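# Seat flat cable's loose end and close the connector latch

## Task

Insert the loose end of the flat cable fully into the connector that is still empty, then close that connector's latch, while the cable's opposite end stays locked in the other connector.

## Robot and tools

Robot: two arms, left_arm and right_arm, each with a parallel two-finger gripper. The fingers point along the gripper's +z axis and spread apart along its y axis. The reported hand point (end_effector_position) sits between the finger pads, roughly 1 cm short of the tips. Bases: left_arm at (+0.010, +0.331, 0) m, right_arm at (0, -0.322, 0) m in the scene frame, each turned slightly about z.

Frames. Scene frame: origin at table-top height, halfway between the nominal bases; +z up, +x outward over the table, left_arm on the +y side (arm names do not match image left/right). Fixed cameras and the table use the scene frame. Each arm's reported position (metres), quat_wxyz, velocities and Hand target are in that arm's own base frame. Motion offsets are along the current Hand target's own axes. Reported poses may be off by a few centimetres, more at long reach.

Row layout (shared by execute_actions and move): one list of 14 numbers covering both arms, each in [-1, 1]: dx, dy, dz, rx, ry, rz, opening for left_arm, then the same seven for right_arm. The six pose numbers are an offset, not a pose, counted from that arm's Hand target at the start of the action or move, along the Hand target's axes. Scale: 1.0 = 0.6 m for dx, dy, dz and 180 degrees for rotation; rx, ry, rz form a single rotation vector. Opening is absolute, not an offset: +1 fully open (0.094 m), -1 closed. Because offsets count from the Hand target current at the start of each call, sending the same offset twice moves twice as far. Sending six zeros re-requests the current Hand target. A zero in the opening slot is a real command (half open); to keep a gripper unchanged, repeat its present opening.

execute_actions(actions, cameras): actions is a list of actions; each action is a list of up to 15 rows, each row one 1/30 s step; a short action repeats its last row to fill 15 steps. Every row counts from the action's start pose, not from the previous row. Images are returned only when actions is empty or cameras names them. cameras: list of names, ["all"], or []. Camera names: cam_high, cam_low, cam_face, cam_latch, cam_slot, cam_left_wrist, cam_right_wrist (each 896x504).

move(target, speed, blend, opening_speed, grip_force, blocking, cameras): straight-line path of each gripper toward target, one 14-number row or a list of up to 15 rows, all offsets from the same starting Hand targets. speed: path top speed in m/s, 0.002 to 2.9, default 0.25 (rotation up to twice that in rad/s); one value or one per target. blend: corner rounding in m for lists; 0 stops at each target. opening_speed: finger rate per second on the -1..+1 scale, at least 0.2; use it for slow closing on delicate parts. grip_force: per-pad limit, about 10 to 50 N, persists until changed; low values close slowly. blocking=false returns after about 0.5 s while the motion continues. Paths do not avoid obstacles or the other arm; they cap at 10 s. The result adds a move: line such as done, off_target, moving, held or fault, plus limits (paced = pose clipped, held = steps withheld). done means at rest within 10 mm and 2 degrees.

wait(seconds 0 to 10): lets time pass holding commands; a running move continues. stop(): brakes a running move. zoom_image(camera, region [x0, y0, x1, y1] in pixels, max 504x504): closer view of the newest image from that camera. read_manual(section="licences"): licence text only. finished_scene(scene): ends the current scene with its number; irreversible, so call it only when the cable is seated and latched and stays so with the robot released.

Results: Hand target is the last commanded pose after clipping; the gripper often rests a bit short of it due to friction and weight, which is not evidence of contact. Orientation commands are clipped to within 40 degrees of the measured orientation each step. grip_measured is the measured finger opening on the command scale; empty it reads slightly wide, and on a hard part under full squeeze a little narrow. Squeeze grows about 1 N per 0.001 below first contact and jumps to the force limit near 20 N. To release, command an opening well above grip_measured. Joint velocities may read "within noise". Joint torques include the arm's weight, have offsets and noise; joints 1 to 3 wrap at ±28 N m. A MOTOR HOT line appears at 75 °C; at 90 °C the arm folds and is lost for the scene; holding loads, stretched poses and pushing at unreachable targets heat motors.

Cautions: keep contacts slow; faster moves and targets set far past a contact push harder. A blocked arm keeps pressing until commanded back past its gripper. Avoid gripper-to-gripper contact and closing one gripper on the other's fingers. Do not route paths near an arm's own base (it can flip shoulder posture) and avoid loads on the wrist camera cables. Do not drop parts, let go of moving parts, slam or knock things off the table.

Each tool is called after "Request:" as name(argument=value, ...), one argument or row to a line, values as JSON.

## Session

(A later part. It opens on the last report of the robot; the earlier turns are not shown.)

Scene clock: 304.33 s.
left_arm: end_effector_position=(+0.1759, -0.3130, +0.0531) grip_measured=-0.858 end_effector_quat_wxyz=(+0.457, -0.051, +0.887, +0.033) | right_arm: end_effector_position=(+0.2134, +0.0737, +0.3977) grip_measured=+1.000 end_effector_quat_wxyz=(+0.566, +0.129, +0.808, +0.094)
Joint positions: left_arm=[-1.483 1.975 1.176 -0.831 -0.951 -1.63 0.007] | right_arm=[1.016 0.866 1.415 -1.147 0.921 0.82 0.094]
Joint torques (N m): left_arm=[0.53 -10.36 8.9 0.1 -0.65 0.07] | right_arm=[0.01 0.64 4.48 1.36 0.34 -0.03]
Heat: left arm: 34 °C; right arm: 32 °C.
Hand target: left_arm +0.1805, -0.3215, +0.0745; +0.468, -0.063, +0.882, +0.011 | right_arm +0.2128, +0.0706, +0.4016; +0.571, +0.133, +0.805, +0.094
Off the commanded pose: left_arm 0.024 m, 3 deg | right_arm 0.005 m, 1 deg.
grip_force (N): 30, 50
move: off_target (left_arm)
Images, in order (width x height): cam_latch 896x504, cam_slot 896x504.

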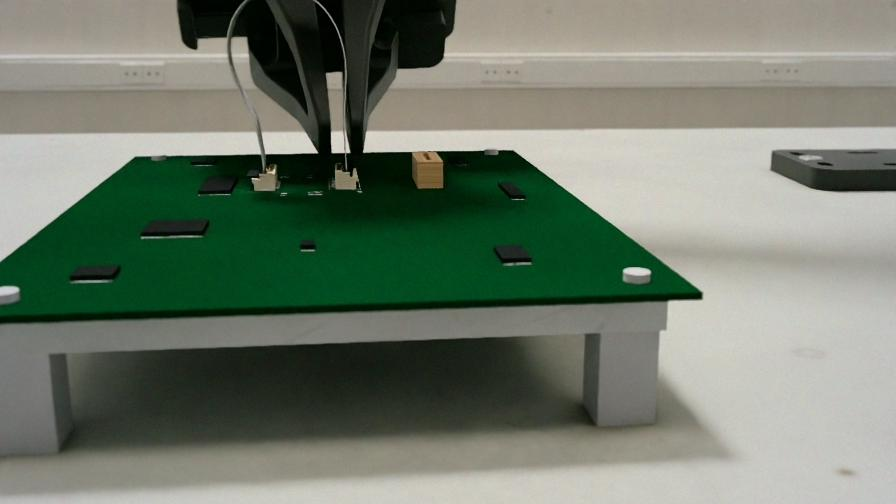

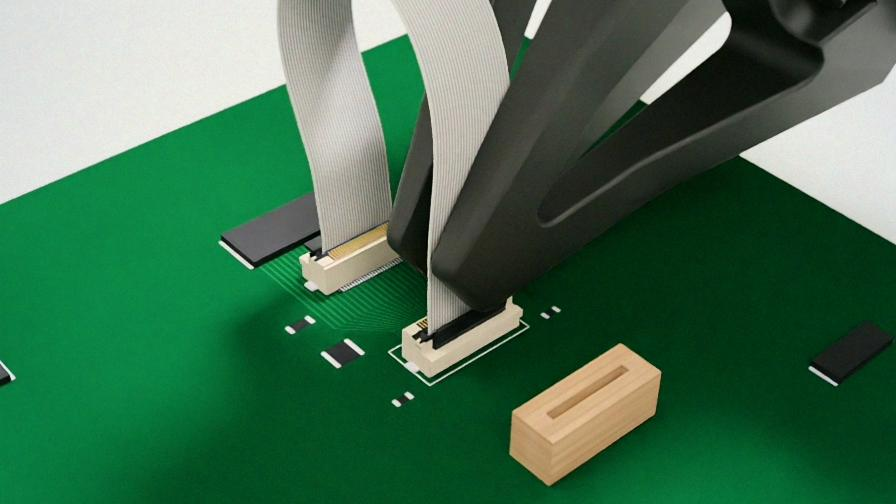

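Request:
move(
  target=[0.0015,-0.0002,0.0044,-0.0004,0.0041,0.0003,-0.87,0,0,0,0,0,0,1],
  speed=0.02,
  opening_speed=0.3,
  cameras=["cam_latch","cam_slot","cam_face"],
)

Request:
zoom_image(
  camera="cam_latch",
  region=[310, 110, 390, 200],
)

Request:
zoom_image(
  camera="cam_slot",
  region=[370, 220, 540, 390],
)

Request:
zoom_image(
  camera="cam_face",
  region=[430, 180, 550, 260],
)

Scene clock: 307.53 s.
left_arm: end_effector_position=(+0.1771, -0.3116, +0.0513) grip_measured=-0.868 end_effector_quat_wxyz=(+0.452, -0.049, +0.890, +0.038) | right_arm: end_effector_position=(+0.2134, +0.0737, +0.3977) grip_measured=+1.000 end_effector_quat_wxyz=(+0.566, +0.129, +0.808, +0.094)
Joint positions: left_arm=[-1.475 1.975 1.176 -0.831 -0.939 -1.616 0.006] | right_arm=[1.016 0.866 1.415 -1.147 0.921 0.82 0.094]
Joint torques (N m): left_arm=[0.59 -10.52 8.65 0.22 -0.6 0.08] | right_arm=[0.02 0.65 4.48 1.36 0.33 -0.04]
Heat: left arm: 34 °C; right arm: 32 °C.
Hand target: left_arm +0.1823, -0.3215, +0.0723; +0.462, -0.063, +0.885, +0.011 | right_arm +0.2128, +0.0706, +0.4016; +0.571, +0.133, +0.805, +0.094
Off the commanded pose: left_arm 0.024 m, 4 deg | right_arm 0.005 m, 1 deg.
grip_force (N): 30, 50
move: off_target (left_arm)
Images, in order (width x height): cam_face 896x504, cam_latch 896x504, cam_slot 896x504.

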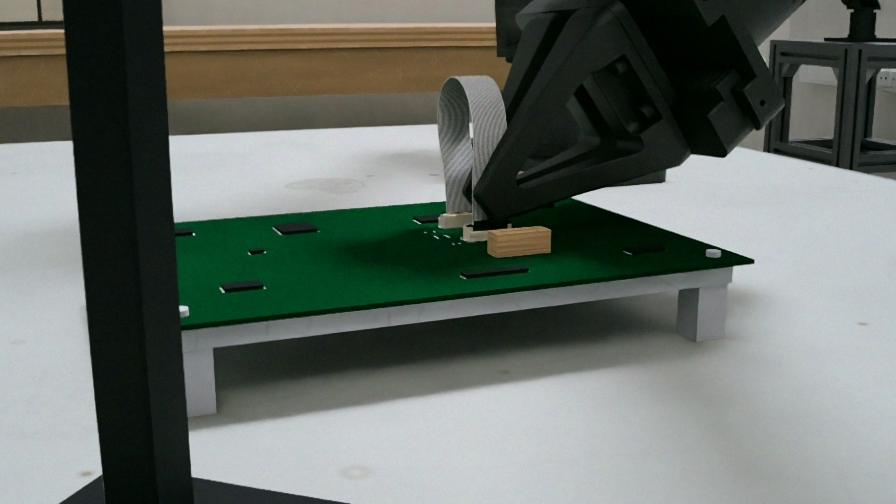

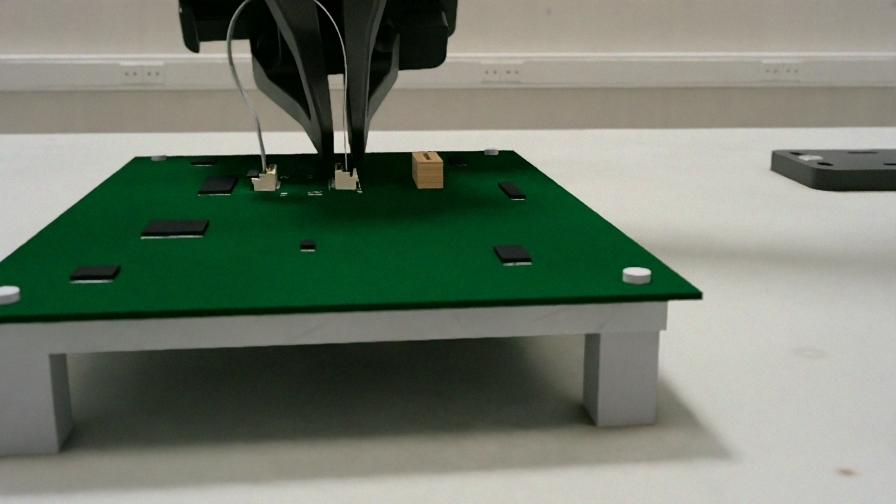

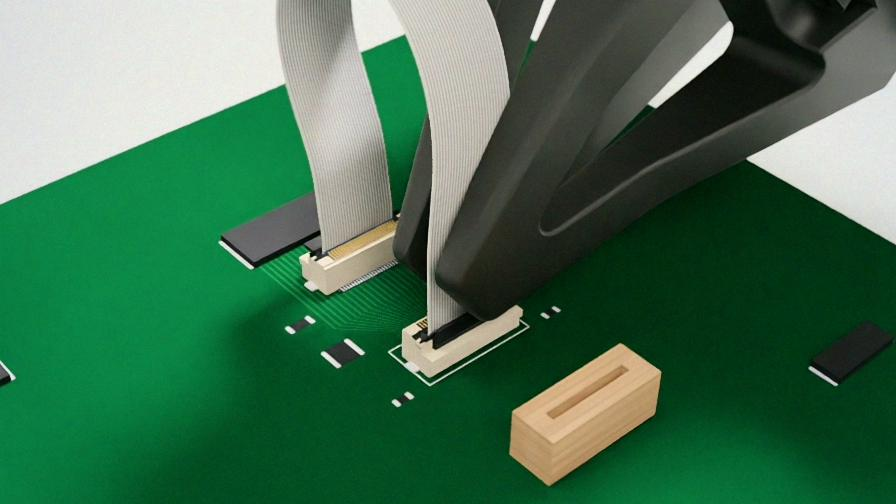

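Scaled by 5.600 from the camera's 896x504 image, which has a finer 1280x720 frame.

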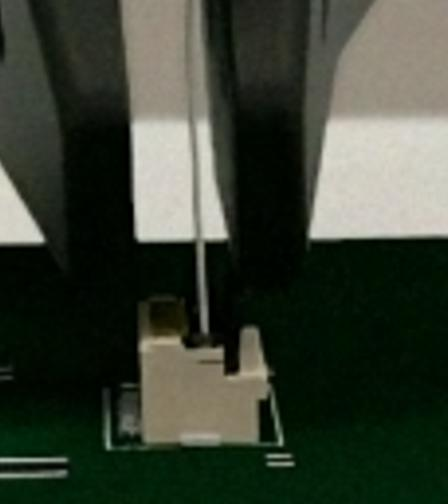

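Scaled by 2.965 from the camera's 896x504 image, which has a finer 1280x720 frame.

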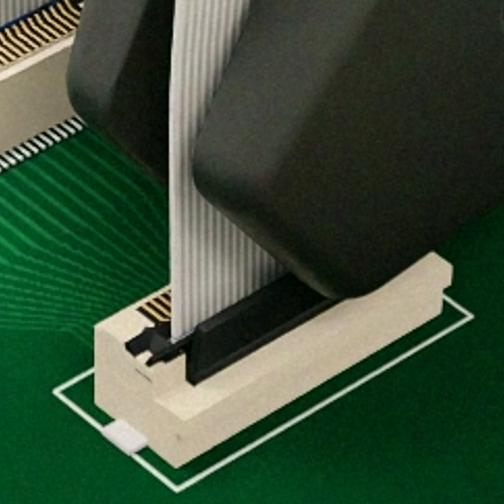

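Scaled by 4.200 from the camera's 896x504 image, which has a finer 1280x720 frame.

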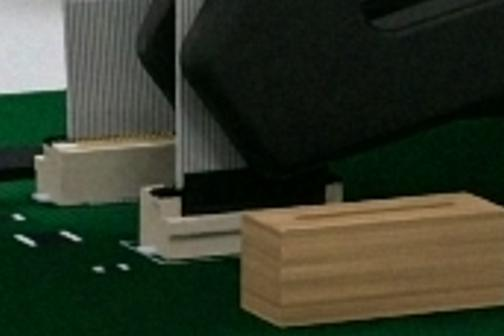

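Request:
move(
  target=[
    [-0.0067,-0.0006,0,0.0006,-0.0069,-0.0005,-0.87,0,0,0,0,0,0,1],
    [-0.0067,-0.0006,0,0.0006,-0.0069,-0.0005,-0.91,0,0,0,0,0,0,1],
  ],
  speed=0.02,
  opening_speed=0.3,
  cameras=["cam_latch","cam_slot","cam_face"],
)

Request:
zoom_image(
  camera="cam_latch",
  region=[310, 110, 390, 200],
)

Request:
zoom_image(
  camera="cam_slot",
  region=[370, 220, 540, 390],
)

Request:
zoom_image(
  camera="cam_face",
  region=[430, 180, 550, 260],
)

Scene clock: 311.33 s.
left_arm: end_effector_position=(+0.1780, -0.3116, +0.0526) grip_measured=-0.908 end_effector_quat_wxyz=(+0.455, -0.049, +0.888, +0.038) | right_arm: end_effector_position=(+0.2134, +0.0737, +0.3977) grip_measured=+1.000 end_effector_quat_wxyz=(+0.566, +0.129, +0.808, +0.094)
Joint positions: left_arm=[-1.475 1.975 1.176 -0.831 -0.948 -1.615 0.004] | right_arm=[1.016 0.866 1.415 -1.147 0.921 0.82 0.094]
Joint torques (N m): left_arm=[0.64 -10.58 8.57 0.22 -0.75 0.05] | right_arm=[-0.01 0.64 4.45 1.36 0.33 -0.04]
Heat: left arm: 34 °C; right arm: 32 °C.
Hand target: left_arm +0.1846, -0.3214, +0.0756; +0.472, -0.063, +0.879, +0.011 | right_arm +0.2128, +0.0706, +0.4016; +0.571, +0.133, +0.805, +0.094
Off the commanded pose: left_arm 0.026 m, 4 deg | right_arm 0.005 m, 1 deg.
grip_force (N): 30, 50
move: off_target (left_arm); target 2's new opening was sent with left_arm's hand 0.026 m and 4 deg from that target
Images, in order (width x height): cam_face 896x504, cam_latch 896x504, cam_slot 896x504.

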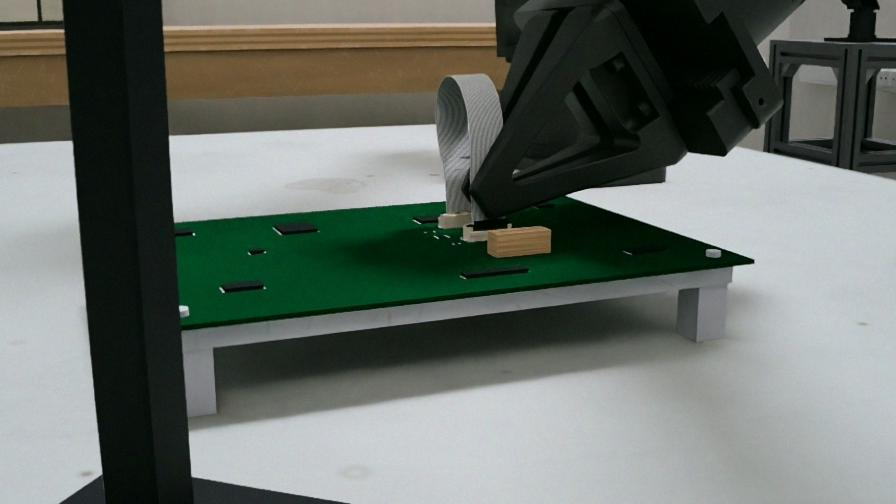

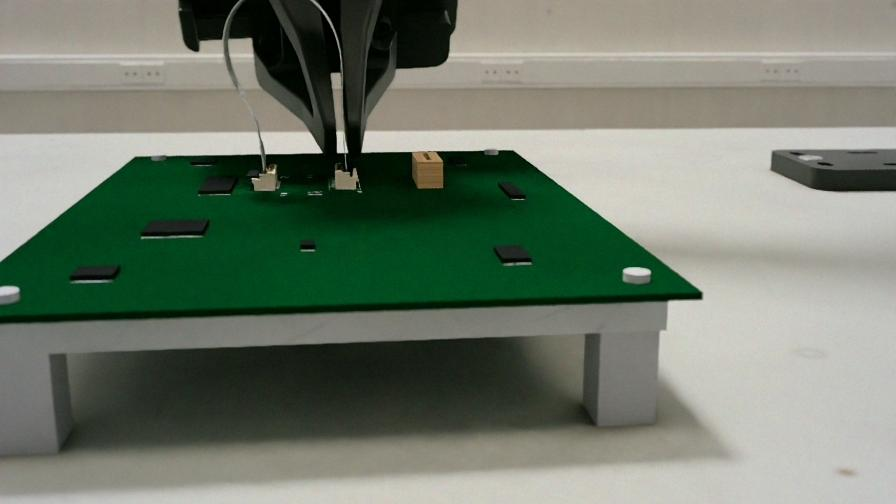

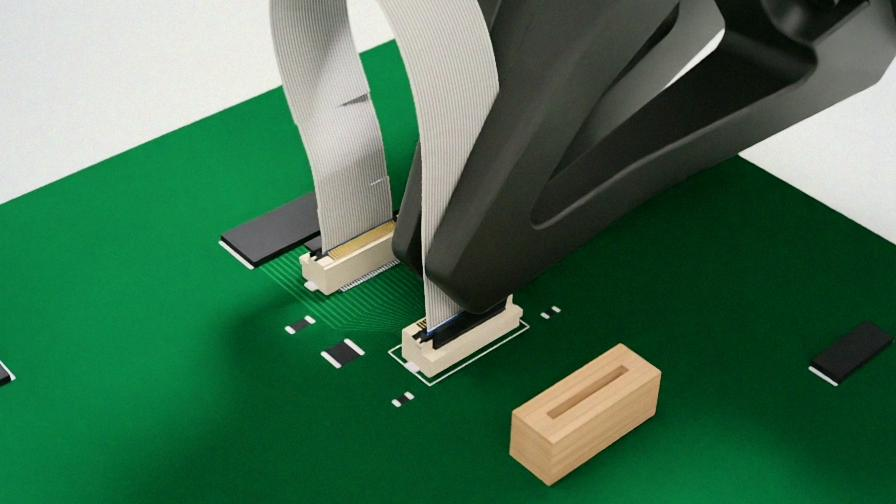

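Scaled by 5.600 from the camera's 896x504 image, which has a finer 1280x720 frame.

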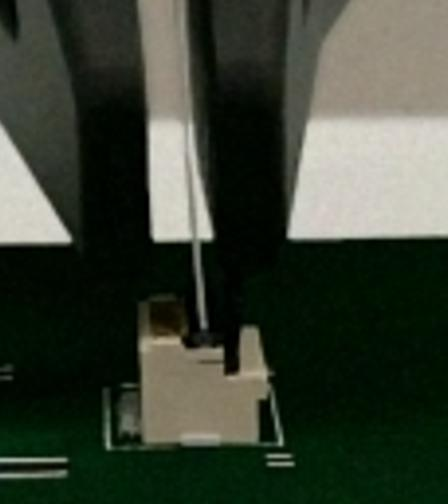

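Scaled by 2.965 from the camera's 896x504 image, which has a finer 1280x720 frame.

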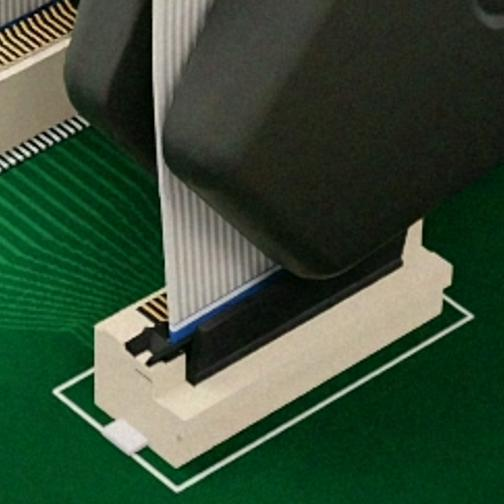

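Scaled by 4.200 from the camera's 896x504 image, which has a finer 1280x720 frame.

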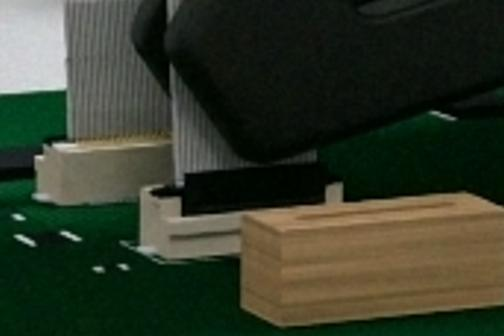

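Request:
execute_actions(
  actions=[],
  cameras=["cam_latch","cam_slot"],
)

Request:
zoom_image(
  camera="cam_latch",
  region=[310, 110, 390, 200],
)

Request:
zoom_image(
  camera="cam_slot",
  region=[370, 220, 540, 390],
)

Scene clock: 316.93 s.
left_arm: end_effector_position=(+0.1780, -0.3116, +0.0526) grip_measured=-0.908 end_effector_quat_wxyz=(+0.455, -0.049, +0.888, +0.038) | right_arm: end_effector_position=(+0.2134, +0.0737, +0.3977) grip_measured=+1.000 end_effector_quat_wxyz=(+0.566, +0.129, +0.808, +0.094)
Joint positions: left_arm=[-1.475 1.975 1.176 -0.831 -0.948 -1.615 0.004] | right_arm=[1.016 0.866 1.415 -1.147 0.921 0.82 0.094]
Joint velocities: within noise
Joint torques (N m): left_arm=[0.65 -10.62 8.57 0.24 -0.74 0.04] | right_arm=[0.01 0.64 4.45 1.36 0.33 -0.04]
Heat: left arm: 33 °C; right arm: 32 °C.
Hand target: left_arm +0.1846, -0.3214, +0.0756; +0.472, -0.063, +0.879, +0.011 | right_arm +0.2128, +0.0706, +0.4016; +0.571, +0.133, +0.805, +0.094
Tool commands: left_gripper/opening=-0.91 right_gripper/opening=+1.0
Off the commanded pose: left_arm 0.026 m, 4 deg | right_arm 0.005 m, 1 deg.
grip_force (N): 30, 50
Images, in order (width x height): cam_latch 896x504, cam_slot 896x504.

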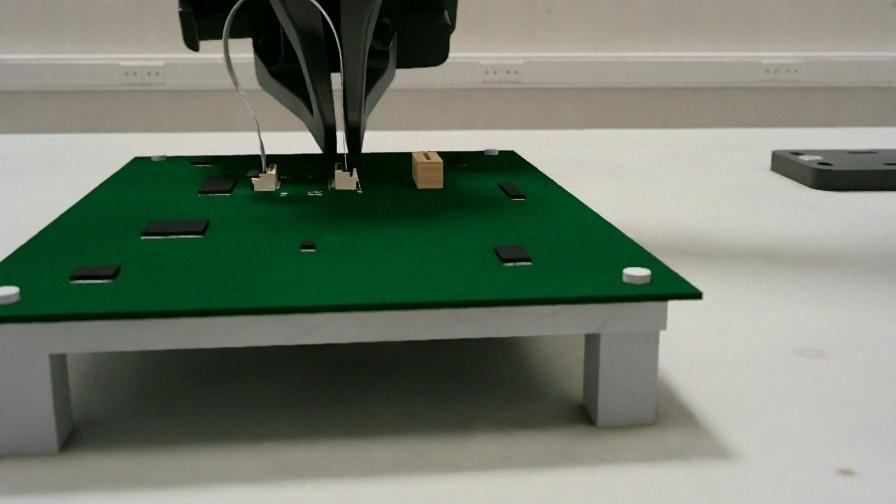

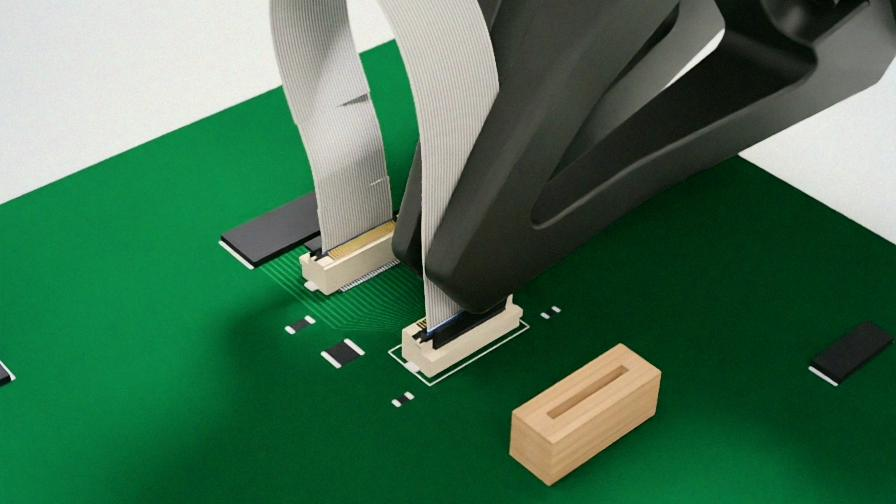

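Scaled by 5.600 from the camera's 896x504 image, which has a finer 1280x720 frame.

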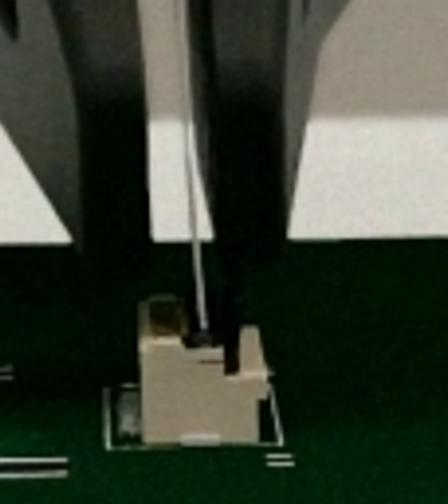

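Scaled by 2.965 from the camera's 896x504 image, which has a finer 1280x720 frame.

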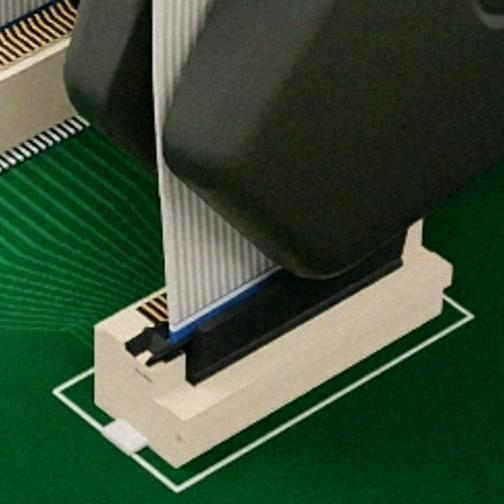

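Request:
move(
  target=[
    [0,0,0,0,0,0,-1,0,0,0,0,0,0,1],
    [0,0,0,-0.0011,0.0110,0.0009,-1,0,0,0,0,0,0,1],
  ],
  speed=0.03,
  cameras=["cam_latch","cam_slot"],
)

Request:
zoom_image(
  camera="cam_latch",
  region=[310, 110, 390, 200],
)

Request:
zoom_image(
  camera="cam_slot",
  region=[370, 220, 540, 390],
)

Scene clock: 331.00 s.
left_arm: end_effector_position=(+0.1785, -0.3107, +0.0525) grip_measured=-0.990 end_effector_quat_wxyz=(+0.445, -0.046, +0.893, +0.040) | right_arm: end_effector_position=(+0.2134, +0.0737, +0.3977) grip_measured=+1.000 end_effector_quat_wxyz=(+0.566, +0.129, +0.808, +0.094)
Joint positions: left_arm=[-1.466 1.965 1.176 -0.832 -0.926 -1.594 0] | right_arm=[1.016 0.866 1.415 -1.147 0.921 0.82 0.094]
Joint torques (N m): left_arm=[0.81 -10.71 9.39 0.15 -0.57 0.04] | right_arm=[-0.01 0.65 4.46 1.36 0.33 -0.04]
Heat: left arm: 33 °C; right arm: 32 °C.
Hand target: left_arm +0.1845, -0.3214, +0.0756; +0.456, -0.063, +0.888, +0.012 | right_arm +0.2128, +0.0706, +0.4016; +0.571, +0.133, +0.805, +0.094
Off the commanded pose: left_arm 0.026 m, 4 deg | right_arm 0.005 m, 1 deg.
grip_force (N): 30, 50
move: off_target (left_arm)
Images, in order (width x height): cam_latch 896x504, cam_slot 896x504.

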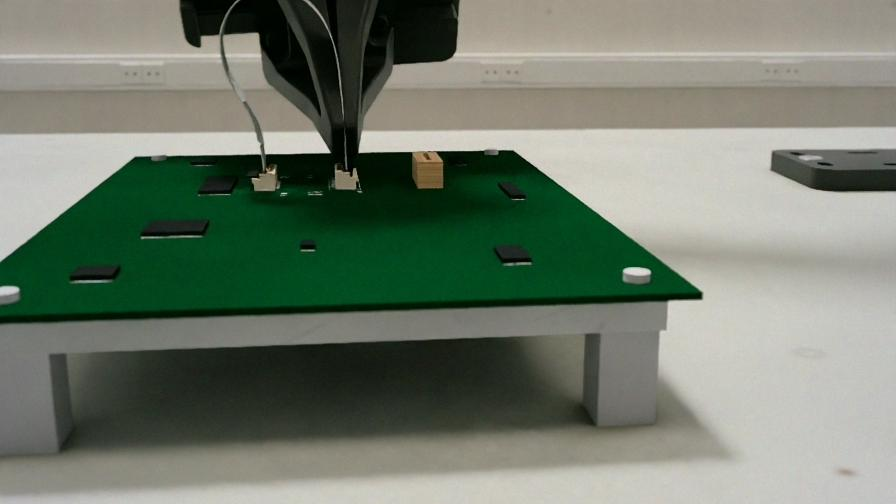

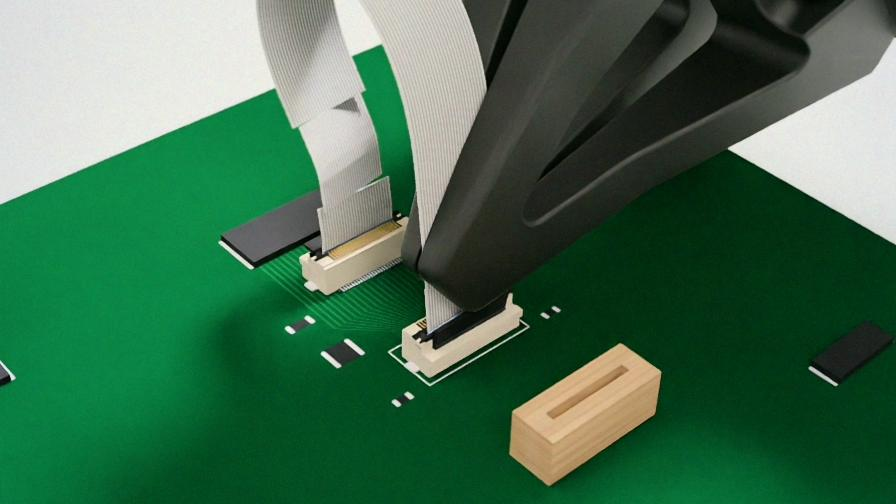

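Scaled by 5.600 from the camera's 896x504 image, which has a finer 1280x720 frame.

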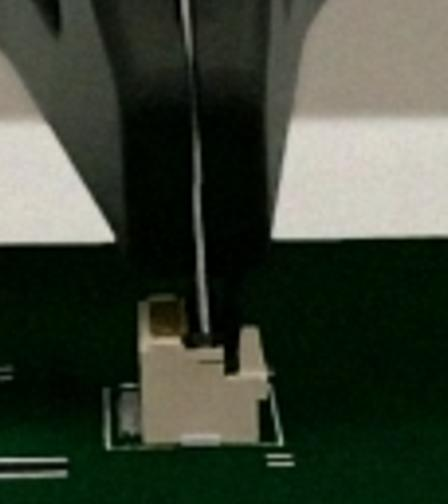

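Scaled by 2.965 from the camera's 896x504 image, which has a finer 1280x720 frame.

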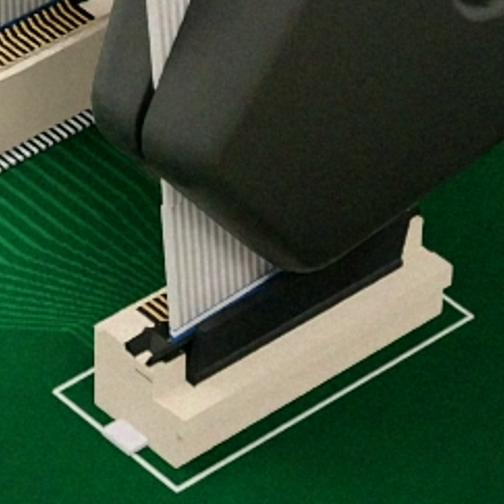

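Request:
move(
  target=[0,0,0,-0.0009,0.0088,0.0007,-1,0,0,0,0,0,0,1],
  speed=0.03,
  cameras=["cam_latch","cam_slot"],
)

Request:
zoom_image(
  camera="cam_slot",
  region=[370, 220, 540, 390],
)

Scene clock: 332.93 s.
left_arm: end_effector_position=(+0.1789, -0.3111, +0.0524) grip_measured=-0.990 end_effector_quat_wxyz=(+0.433, -0.047, +0.899, +0.040) | right_arm: end_effector_position=(+0.2134, +0.0737, +0.3977) grip_measured=+1.000 end_effector_quat_wxyz=(+0.566, +0.129, +0.808, +0.094)
Joint positions: left_arm=[-1.457 1.958 1.184 -0.835 -0.899 -1.579 0] | right_arm=[1.016 0.866 1.415 -1.147 0.921 0.82 0.094]
Joint torques (N m): left_arm=[0.76 -10.67 9.47 0.19 -0.57 -0.03] | right_arm=[0.02 0.66 4.46 1.36 0.33 -0.04]
Heat: left arm: 33 °C; right arm: 32 °C.
Hand target: left_arm +0.1845, -0.3214, +0.0755; +0.444, -0.062, +0.894, +0.013 | right_arm +0.2128, +0.0706, +0.4016; +0.571, +0.133, +0.805, +0.094
Off the commanded pose: left_arm 0.026 m, 4 deg | right_arm 0.005 m, 1 deg.
grip_force (N): 30, 50
move: off_target (left_arm)
Images, in order (width x height): cam_latch 896x504, cam_slot 896x504.

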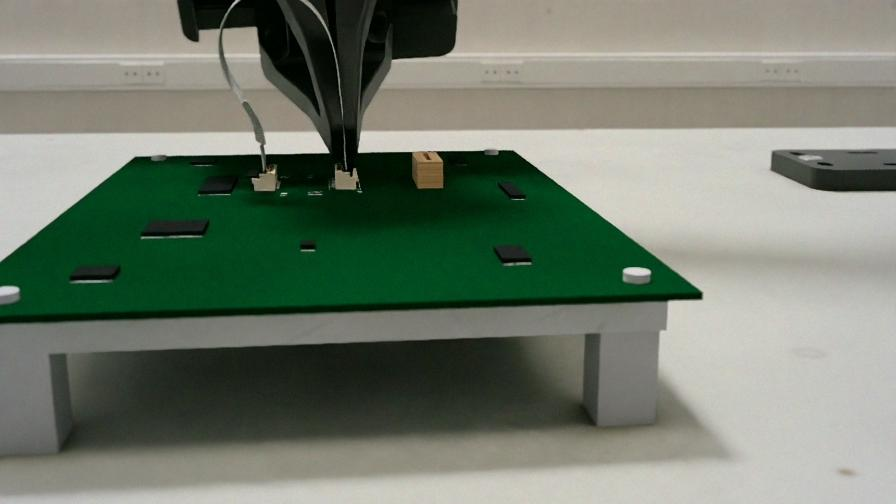

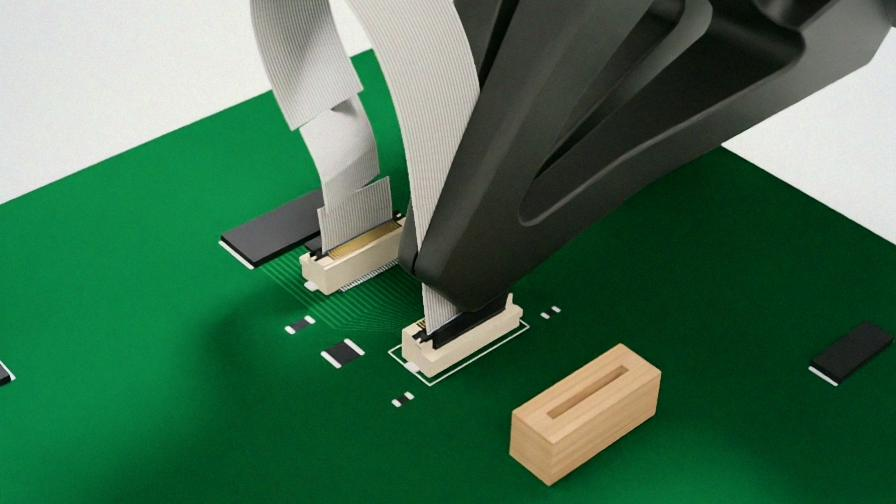

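Scaled by 2.965 from the camera's 896x504 image, which has a finer 1280x720 frame.

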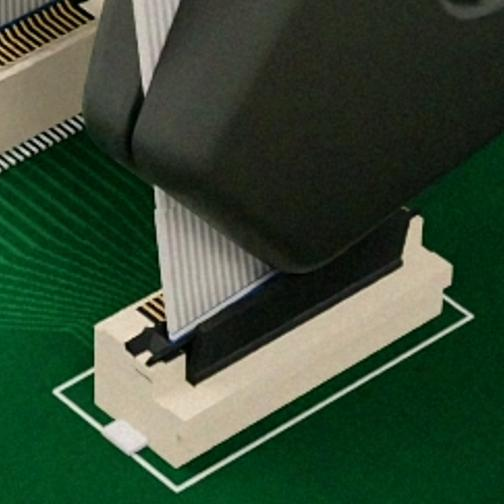

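Request:
move(
  target=[
    [0,0,0,0,0,0,-0.745,0,0,0,0,0,0,1],
    [-0.0014,-0.0122,-0.0030,-0.0831,-0.0170,0.1099,-0.745,0,0,0,0,0,0,1],
  ],
  speed=0.1,
  cameras=["cam_latch","cam_slot","cam_face"],
)

Request:
zoom_image(
  camera="cam_latch",
  region=[290, 90, 410, 200],
)

Request:
zoom_image(
  camera="cam_slot",
  region=[370, 220, 540, 390],
)

Scene clock: 341.87 s.
left_arm: end_effector_position=(+0.1821, -0.3213, +0.0747) grip_measured=-0.747 end_effector_quat_wxyz=(+0.431, +0.037, +0.877, +0.210) | right_arm: end_effector_position=(+0.2134, +0.0737, +0.3977) grip_measured=+1.000 end_effector_quat_wxyz=(+0.566, +0.129, +0.808, +0.094)
Joint positions: left_arm=[-1.461 2.219 1.601 -1.385 -0.932 -1.597 0.012] | right_arm=[1.016 0.866 1.415 -1.147 0.921 0.82 0.094]
Joint torques (N m): left_arm=[-0.39 -7.75 8.94 -0.44 -0.67 -0.21] | right_arm=[0.01 0.66 4.46 1.36 0.32 -0.03]
Heat: left arm: 34 °C; right arm: 32 °C.
Hand target: left_arm +0.1845, -0.3287, +0.0775; +0.447, +0.035, +0.870, +0.206 | right_arm +0.2128, +0.0706, +0.4016; +0.571, +0.133, +0.805, +0.094
Off the commanded pose: left_arm 0.008 m, 2 deg | right_arm 0.005 m, 1 deg.
grip_force (N): 30, 50
move: done
Images, in order (width x height): cam_face 896x504, cam_latch 896x504, cam_slot 896x504.

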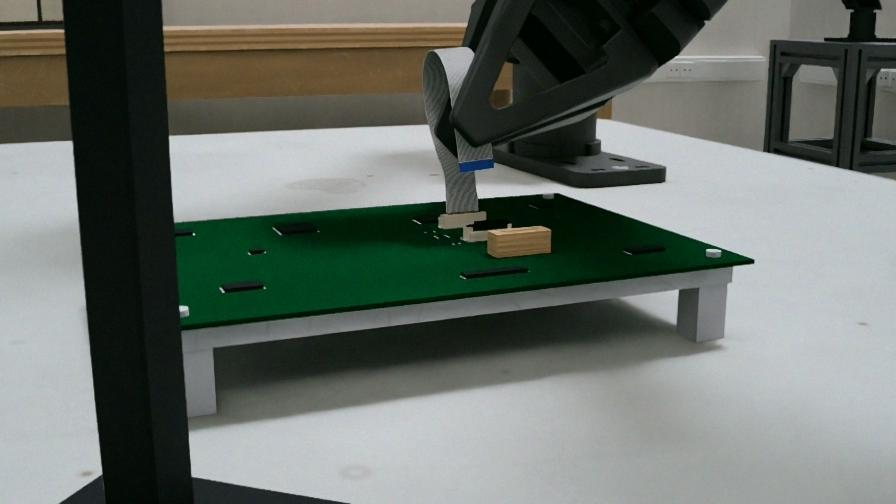

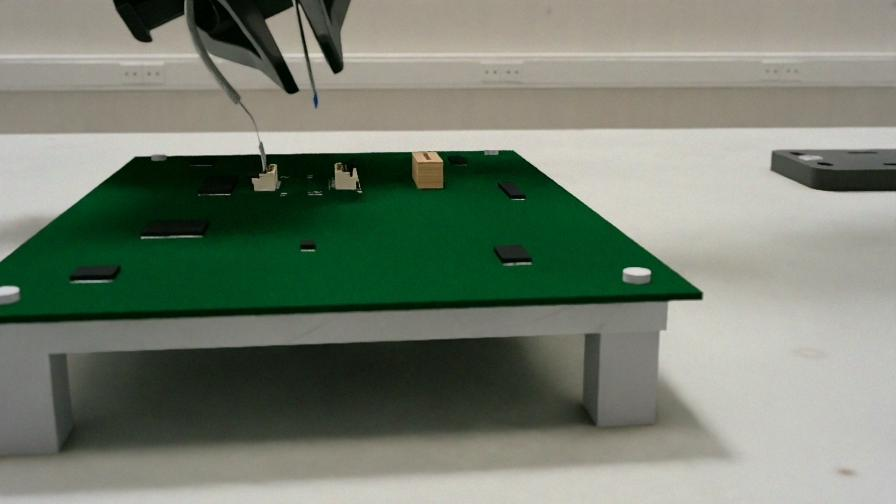

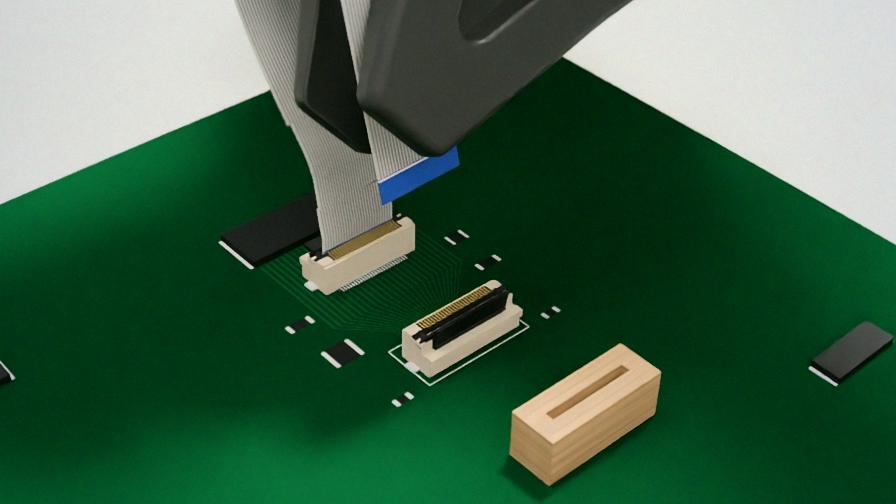

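Scaled by 4.200 from the camera's 896x504 image, which has a finer 1280x720 frame.

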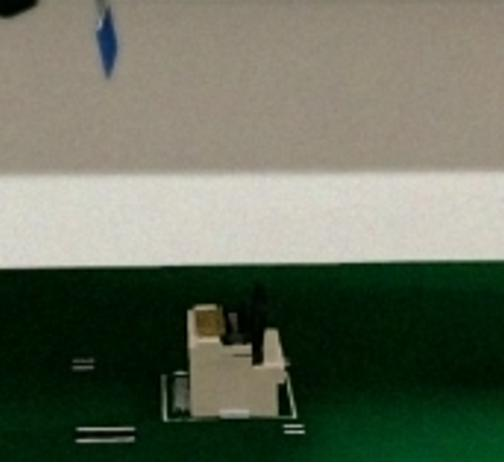

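Scaled by 2.965 from the camera's 896x504 image, which has a finer 1280x720 frame.

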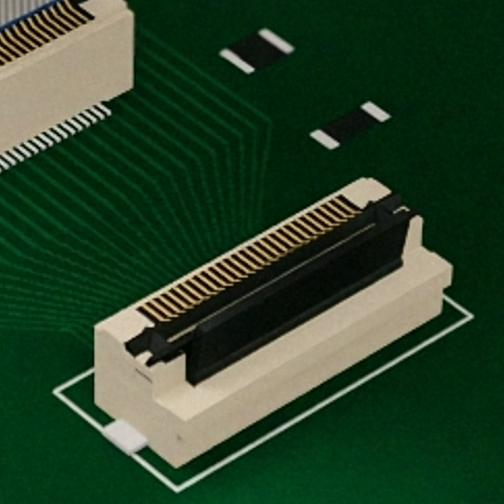

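Request:
move(
  target=[
    [0,0,0,0,0,0,-1,0,0,0,0,0,0,1],
    [-0.0058,0.0252,-0.0047,0.0831,0.0171,-0.11,-1,0,0,0,0,0,0,1],
  ],
  speed=0.15,
  grip_force=[50,50],
  cameras=["cam_latch","cam_slot","cam_face"],
)

Request:
zoom_image(
  camera="cam_latch",
  region=[290, 70, 410, 200],
)

Request:
zoom_image(
  camera="cam_face",
  region=[410, 130, 550, 260],
)

Scene clock: 349.63 s.
left_arm: end_effector_position=(+0.1788, -0.3179, +0.0751) grip_measured=-0.990 end_effector_quat_wxyz=(+0.434, -0.056, +0.899, +0.027) | right_arm: end_effector_position=(+0.2134, +0.0737, +0.3977) grip_measured=+1.000 end_effector_quat_wxyz=(+0.566, +0.129, +0.808, +0.094)
Joint positions: left_arm=[-1.459 1.924 1.238 -0.901 -0.899 -1.591 0] | right_arm=[1.016 0.866 1.415 -1.147 0.921 0.82 0.094]
Joint torques (N m): left_arm=[0.53 -10.47 5.45 0.4 -0.62 0.06] | right_arm=[-0.01 0.66 4.48 1.36 0.33 -0.03]
Heat: left arm: 34 °C; right arm: 32 °C.
Hand target: left_arm +0.1825, -0.3167, +0.0875; +0.444, -0.063, +0.894, +0.013 | right_arm +0.2128, +0.0706, +0.4016; +0.571, +0.133, +0.805, +0.094
Off the commanded pose: left_arm 0.013 m, 2 deg | right_arm 0.005 m, 1 deg.
move: off_target (left_arm)
Images, in order (width x height): cam_face 896x504, cam_latch 896x504, cam_slot 896x504.

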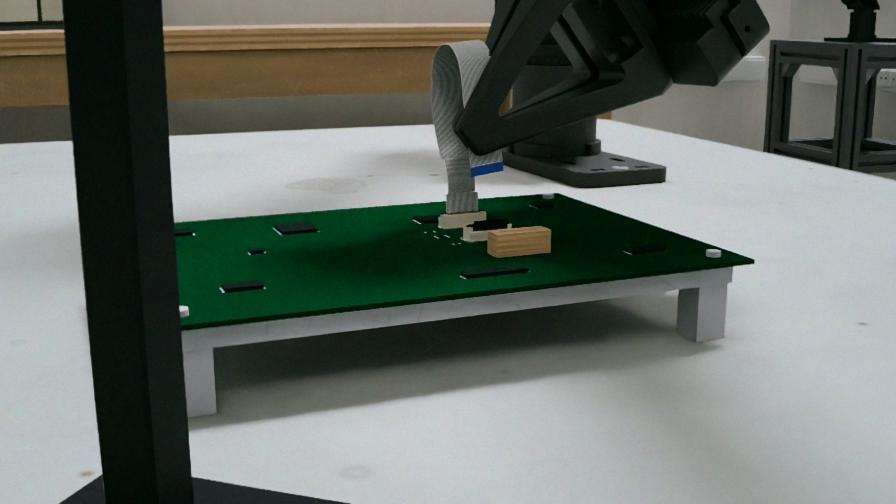

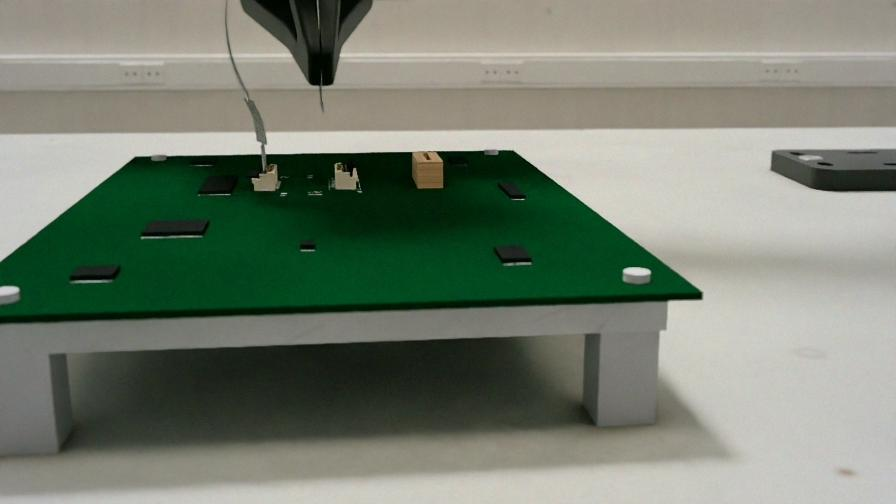

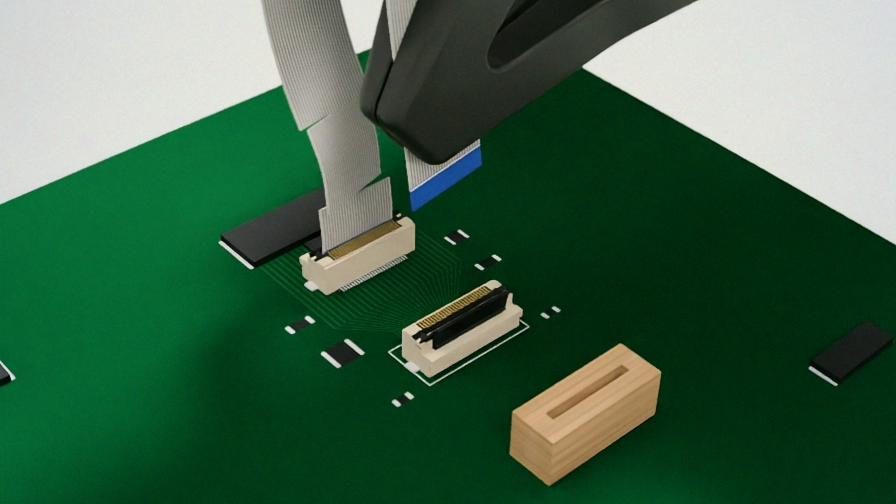

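Scaled by 3.877 from the camera's 896x504 image, which has a finer 1280x720 frame.

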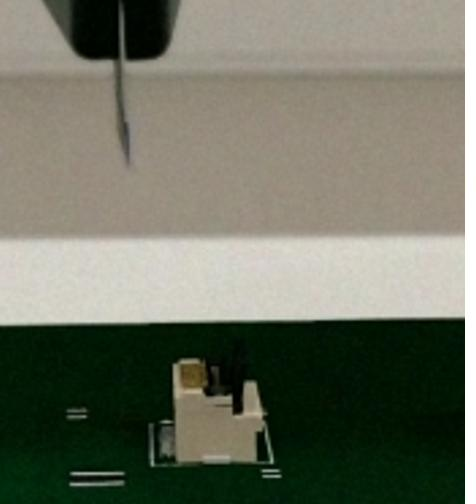

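Scaled by 3.600 from the camera's 896x504 image, which has a finer 1280x720 frame.

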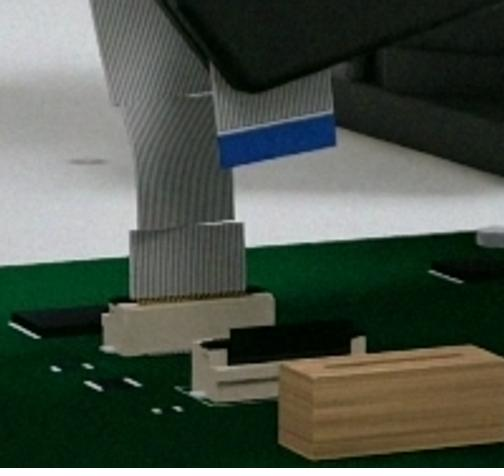

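Request:
move(
  target=[0.0082,0.0119,0.0134,-0.0026,0.0253,0.0020,-1,0,0,0,0,0,0,1],
  speed=0.1,
  cameras=[],
)

Scene clock: 355.27 s.
left_arm: end_effector_position=(+0.1808, -0.3109, +0.0663) grip_measured=-0.990 end_effector_quat_wxyz=(+0.396, -0.056, +0.916, +0.029) | right_arm: end_effector_position=(+0.2134, +0.0737, +0.3977) grip_measured=+1.000 end_effector_quat_wxyz=(+0.566, +0.129, +0.808, +0.094)
Joint positions: left_arm=[-1.421 1.894 1.207 -0.868 -0.817 -1.536 0] | right_arm=[1.016 0.866 1.415 -1.147 0.921 0.82 0.094]
Joint torques (N m): left_arm=[0.65 -10.37 5.37 0.42 -0.56 0.08] | right_arm=[0.01 0.65 4.46 1.36 0.33 -0.04]
Heat: left arm: 34 °C; right arm: 32 °C.
Hand target: left_arm +0.1850, -0.3094, +0.0785; +0.407, -0.062, +0.911, +0.015 | right_arm +0.2128, +0.0706, +0.4016; +0.571, +0.133, +0.805, +0.094
Off the commanded pose: left_arm 0.013 m, 2 deg | right_arm 0.005 m, 1 deg.
move: off_target (left_arm)
No camera images: "cameras" was empty.


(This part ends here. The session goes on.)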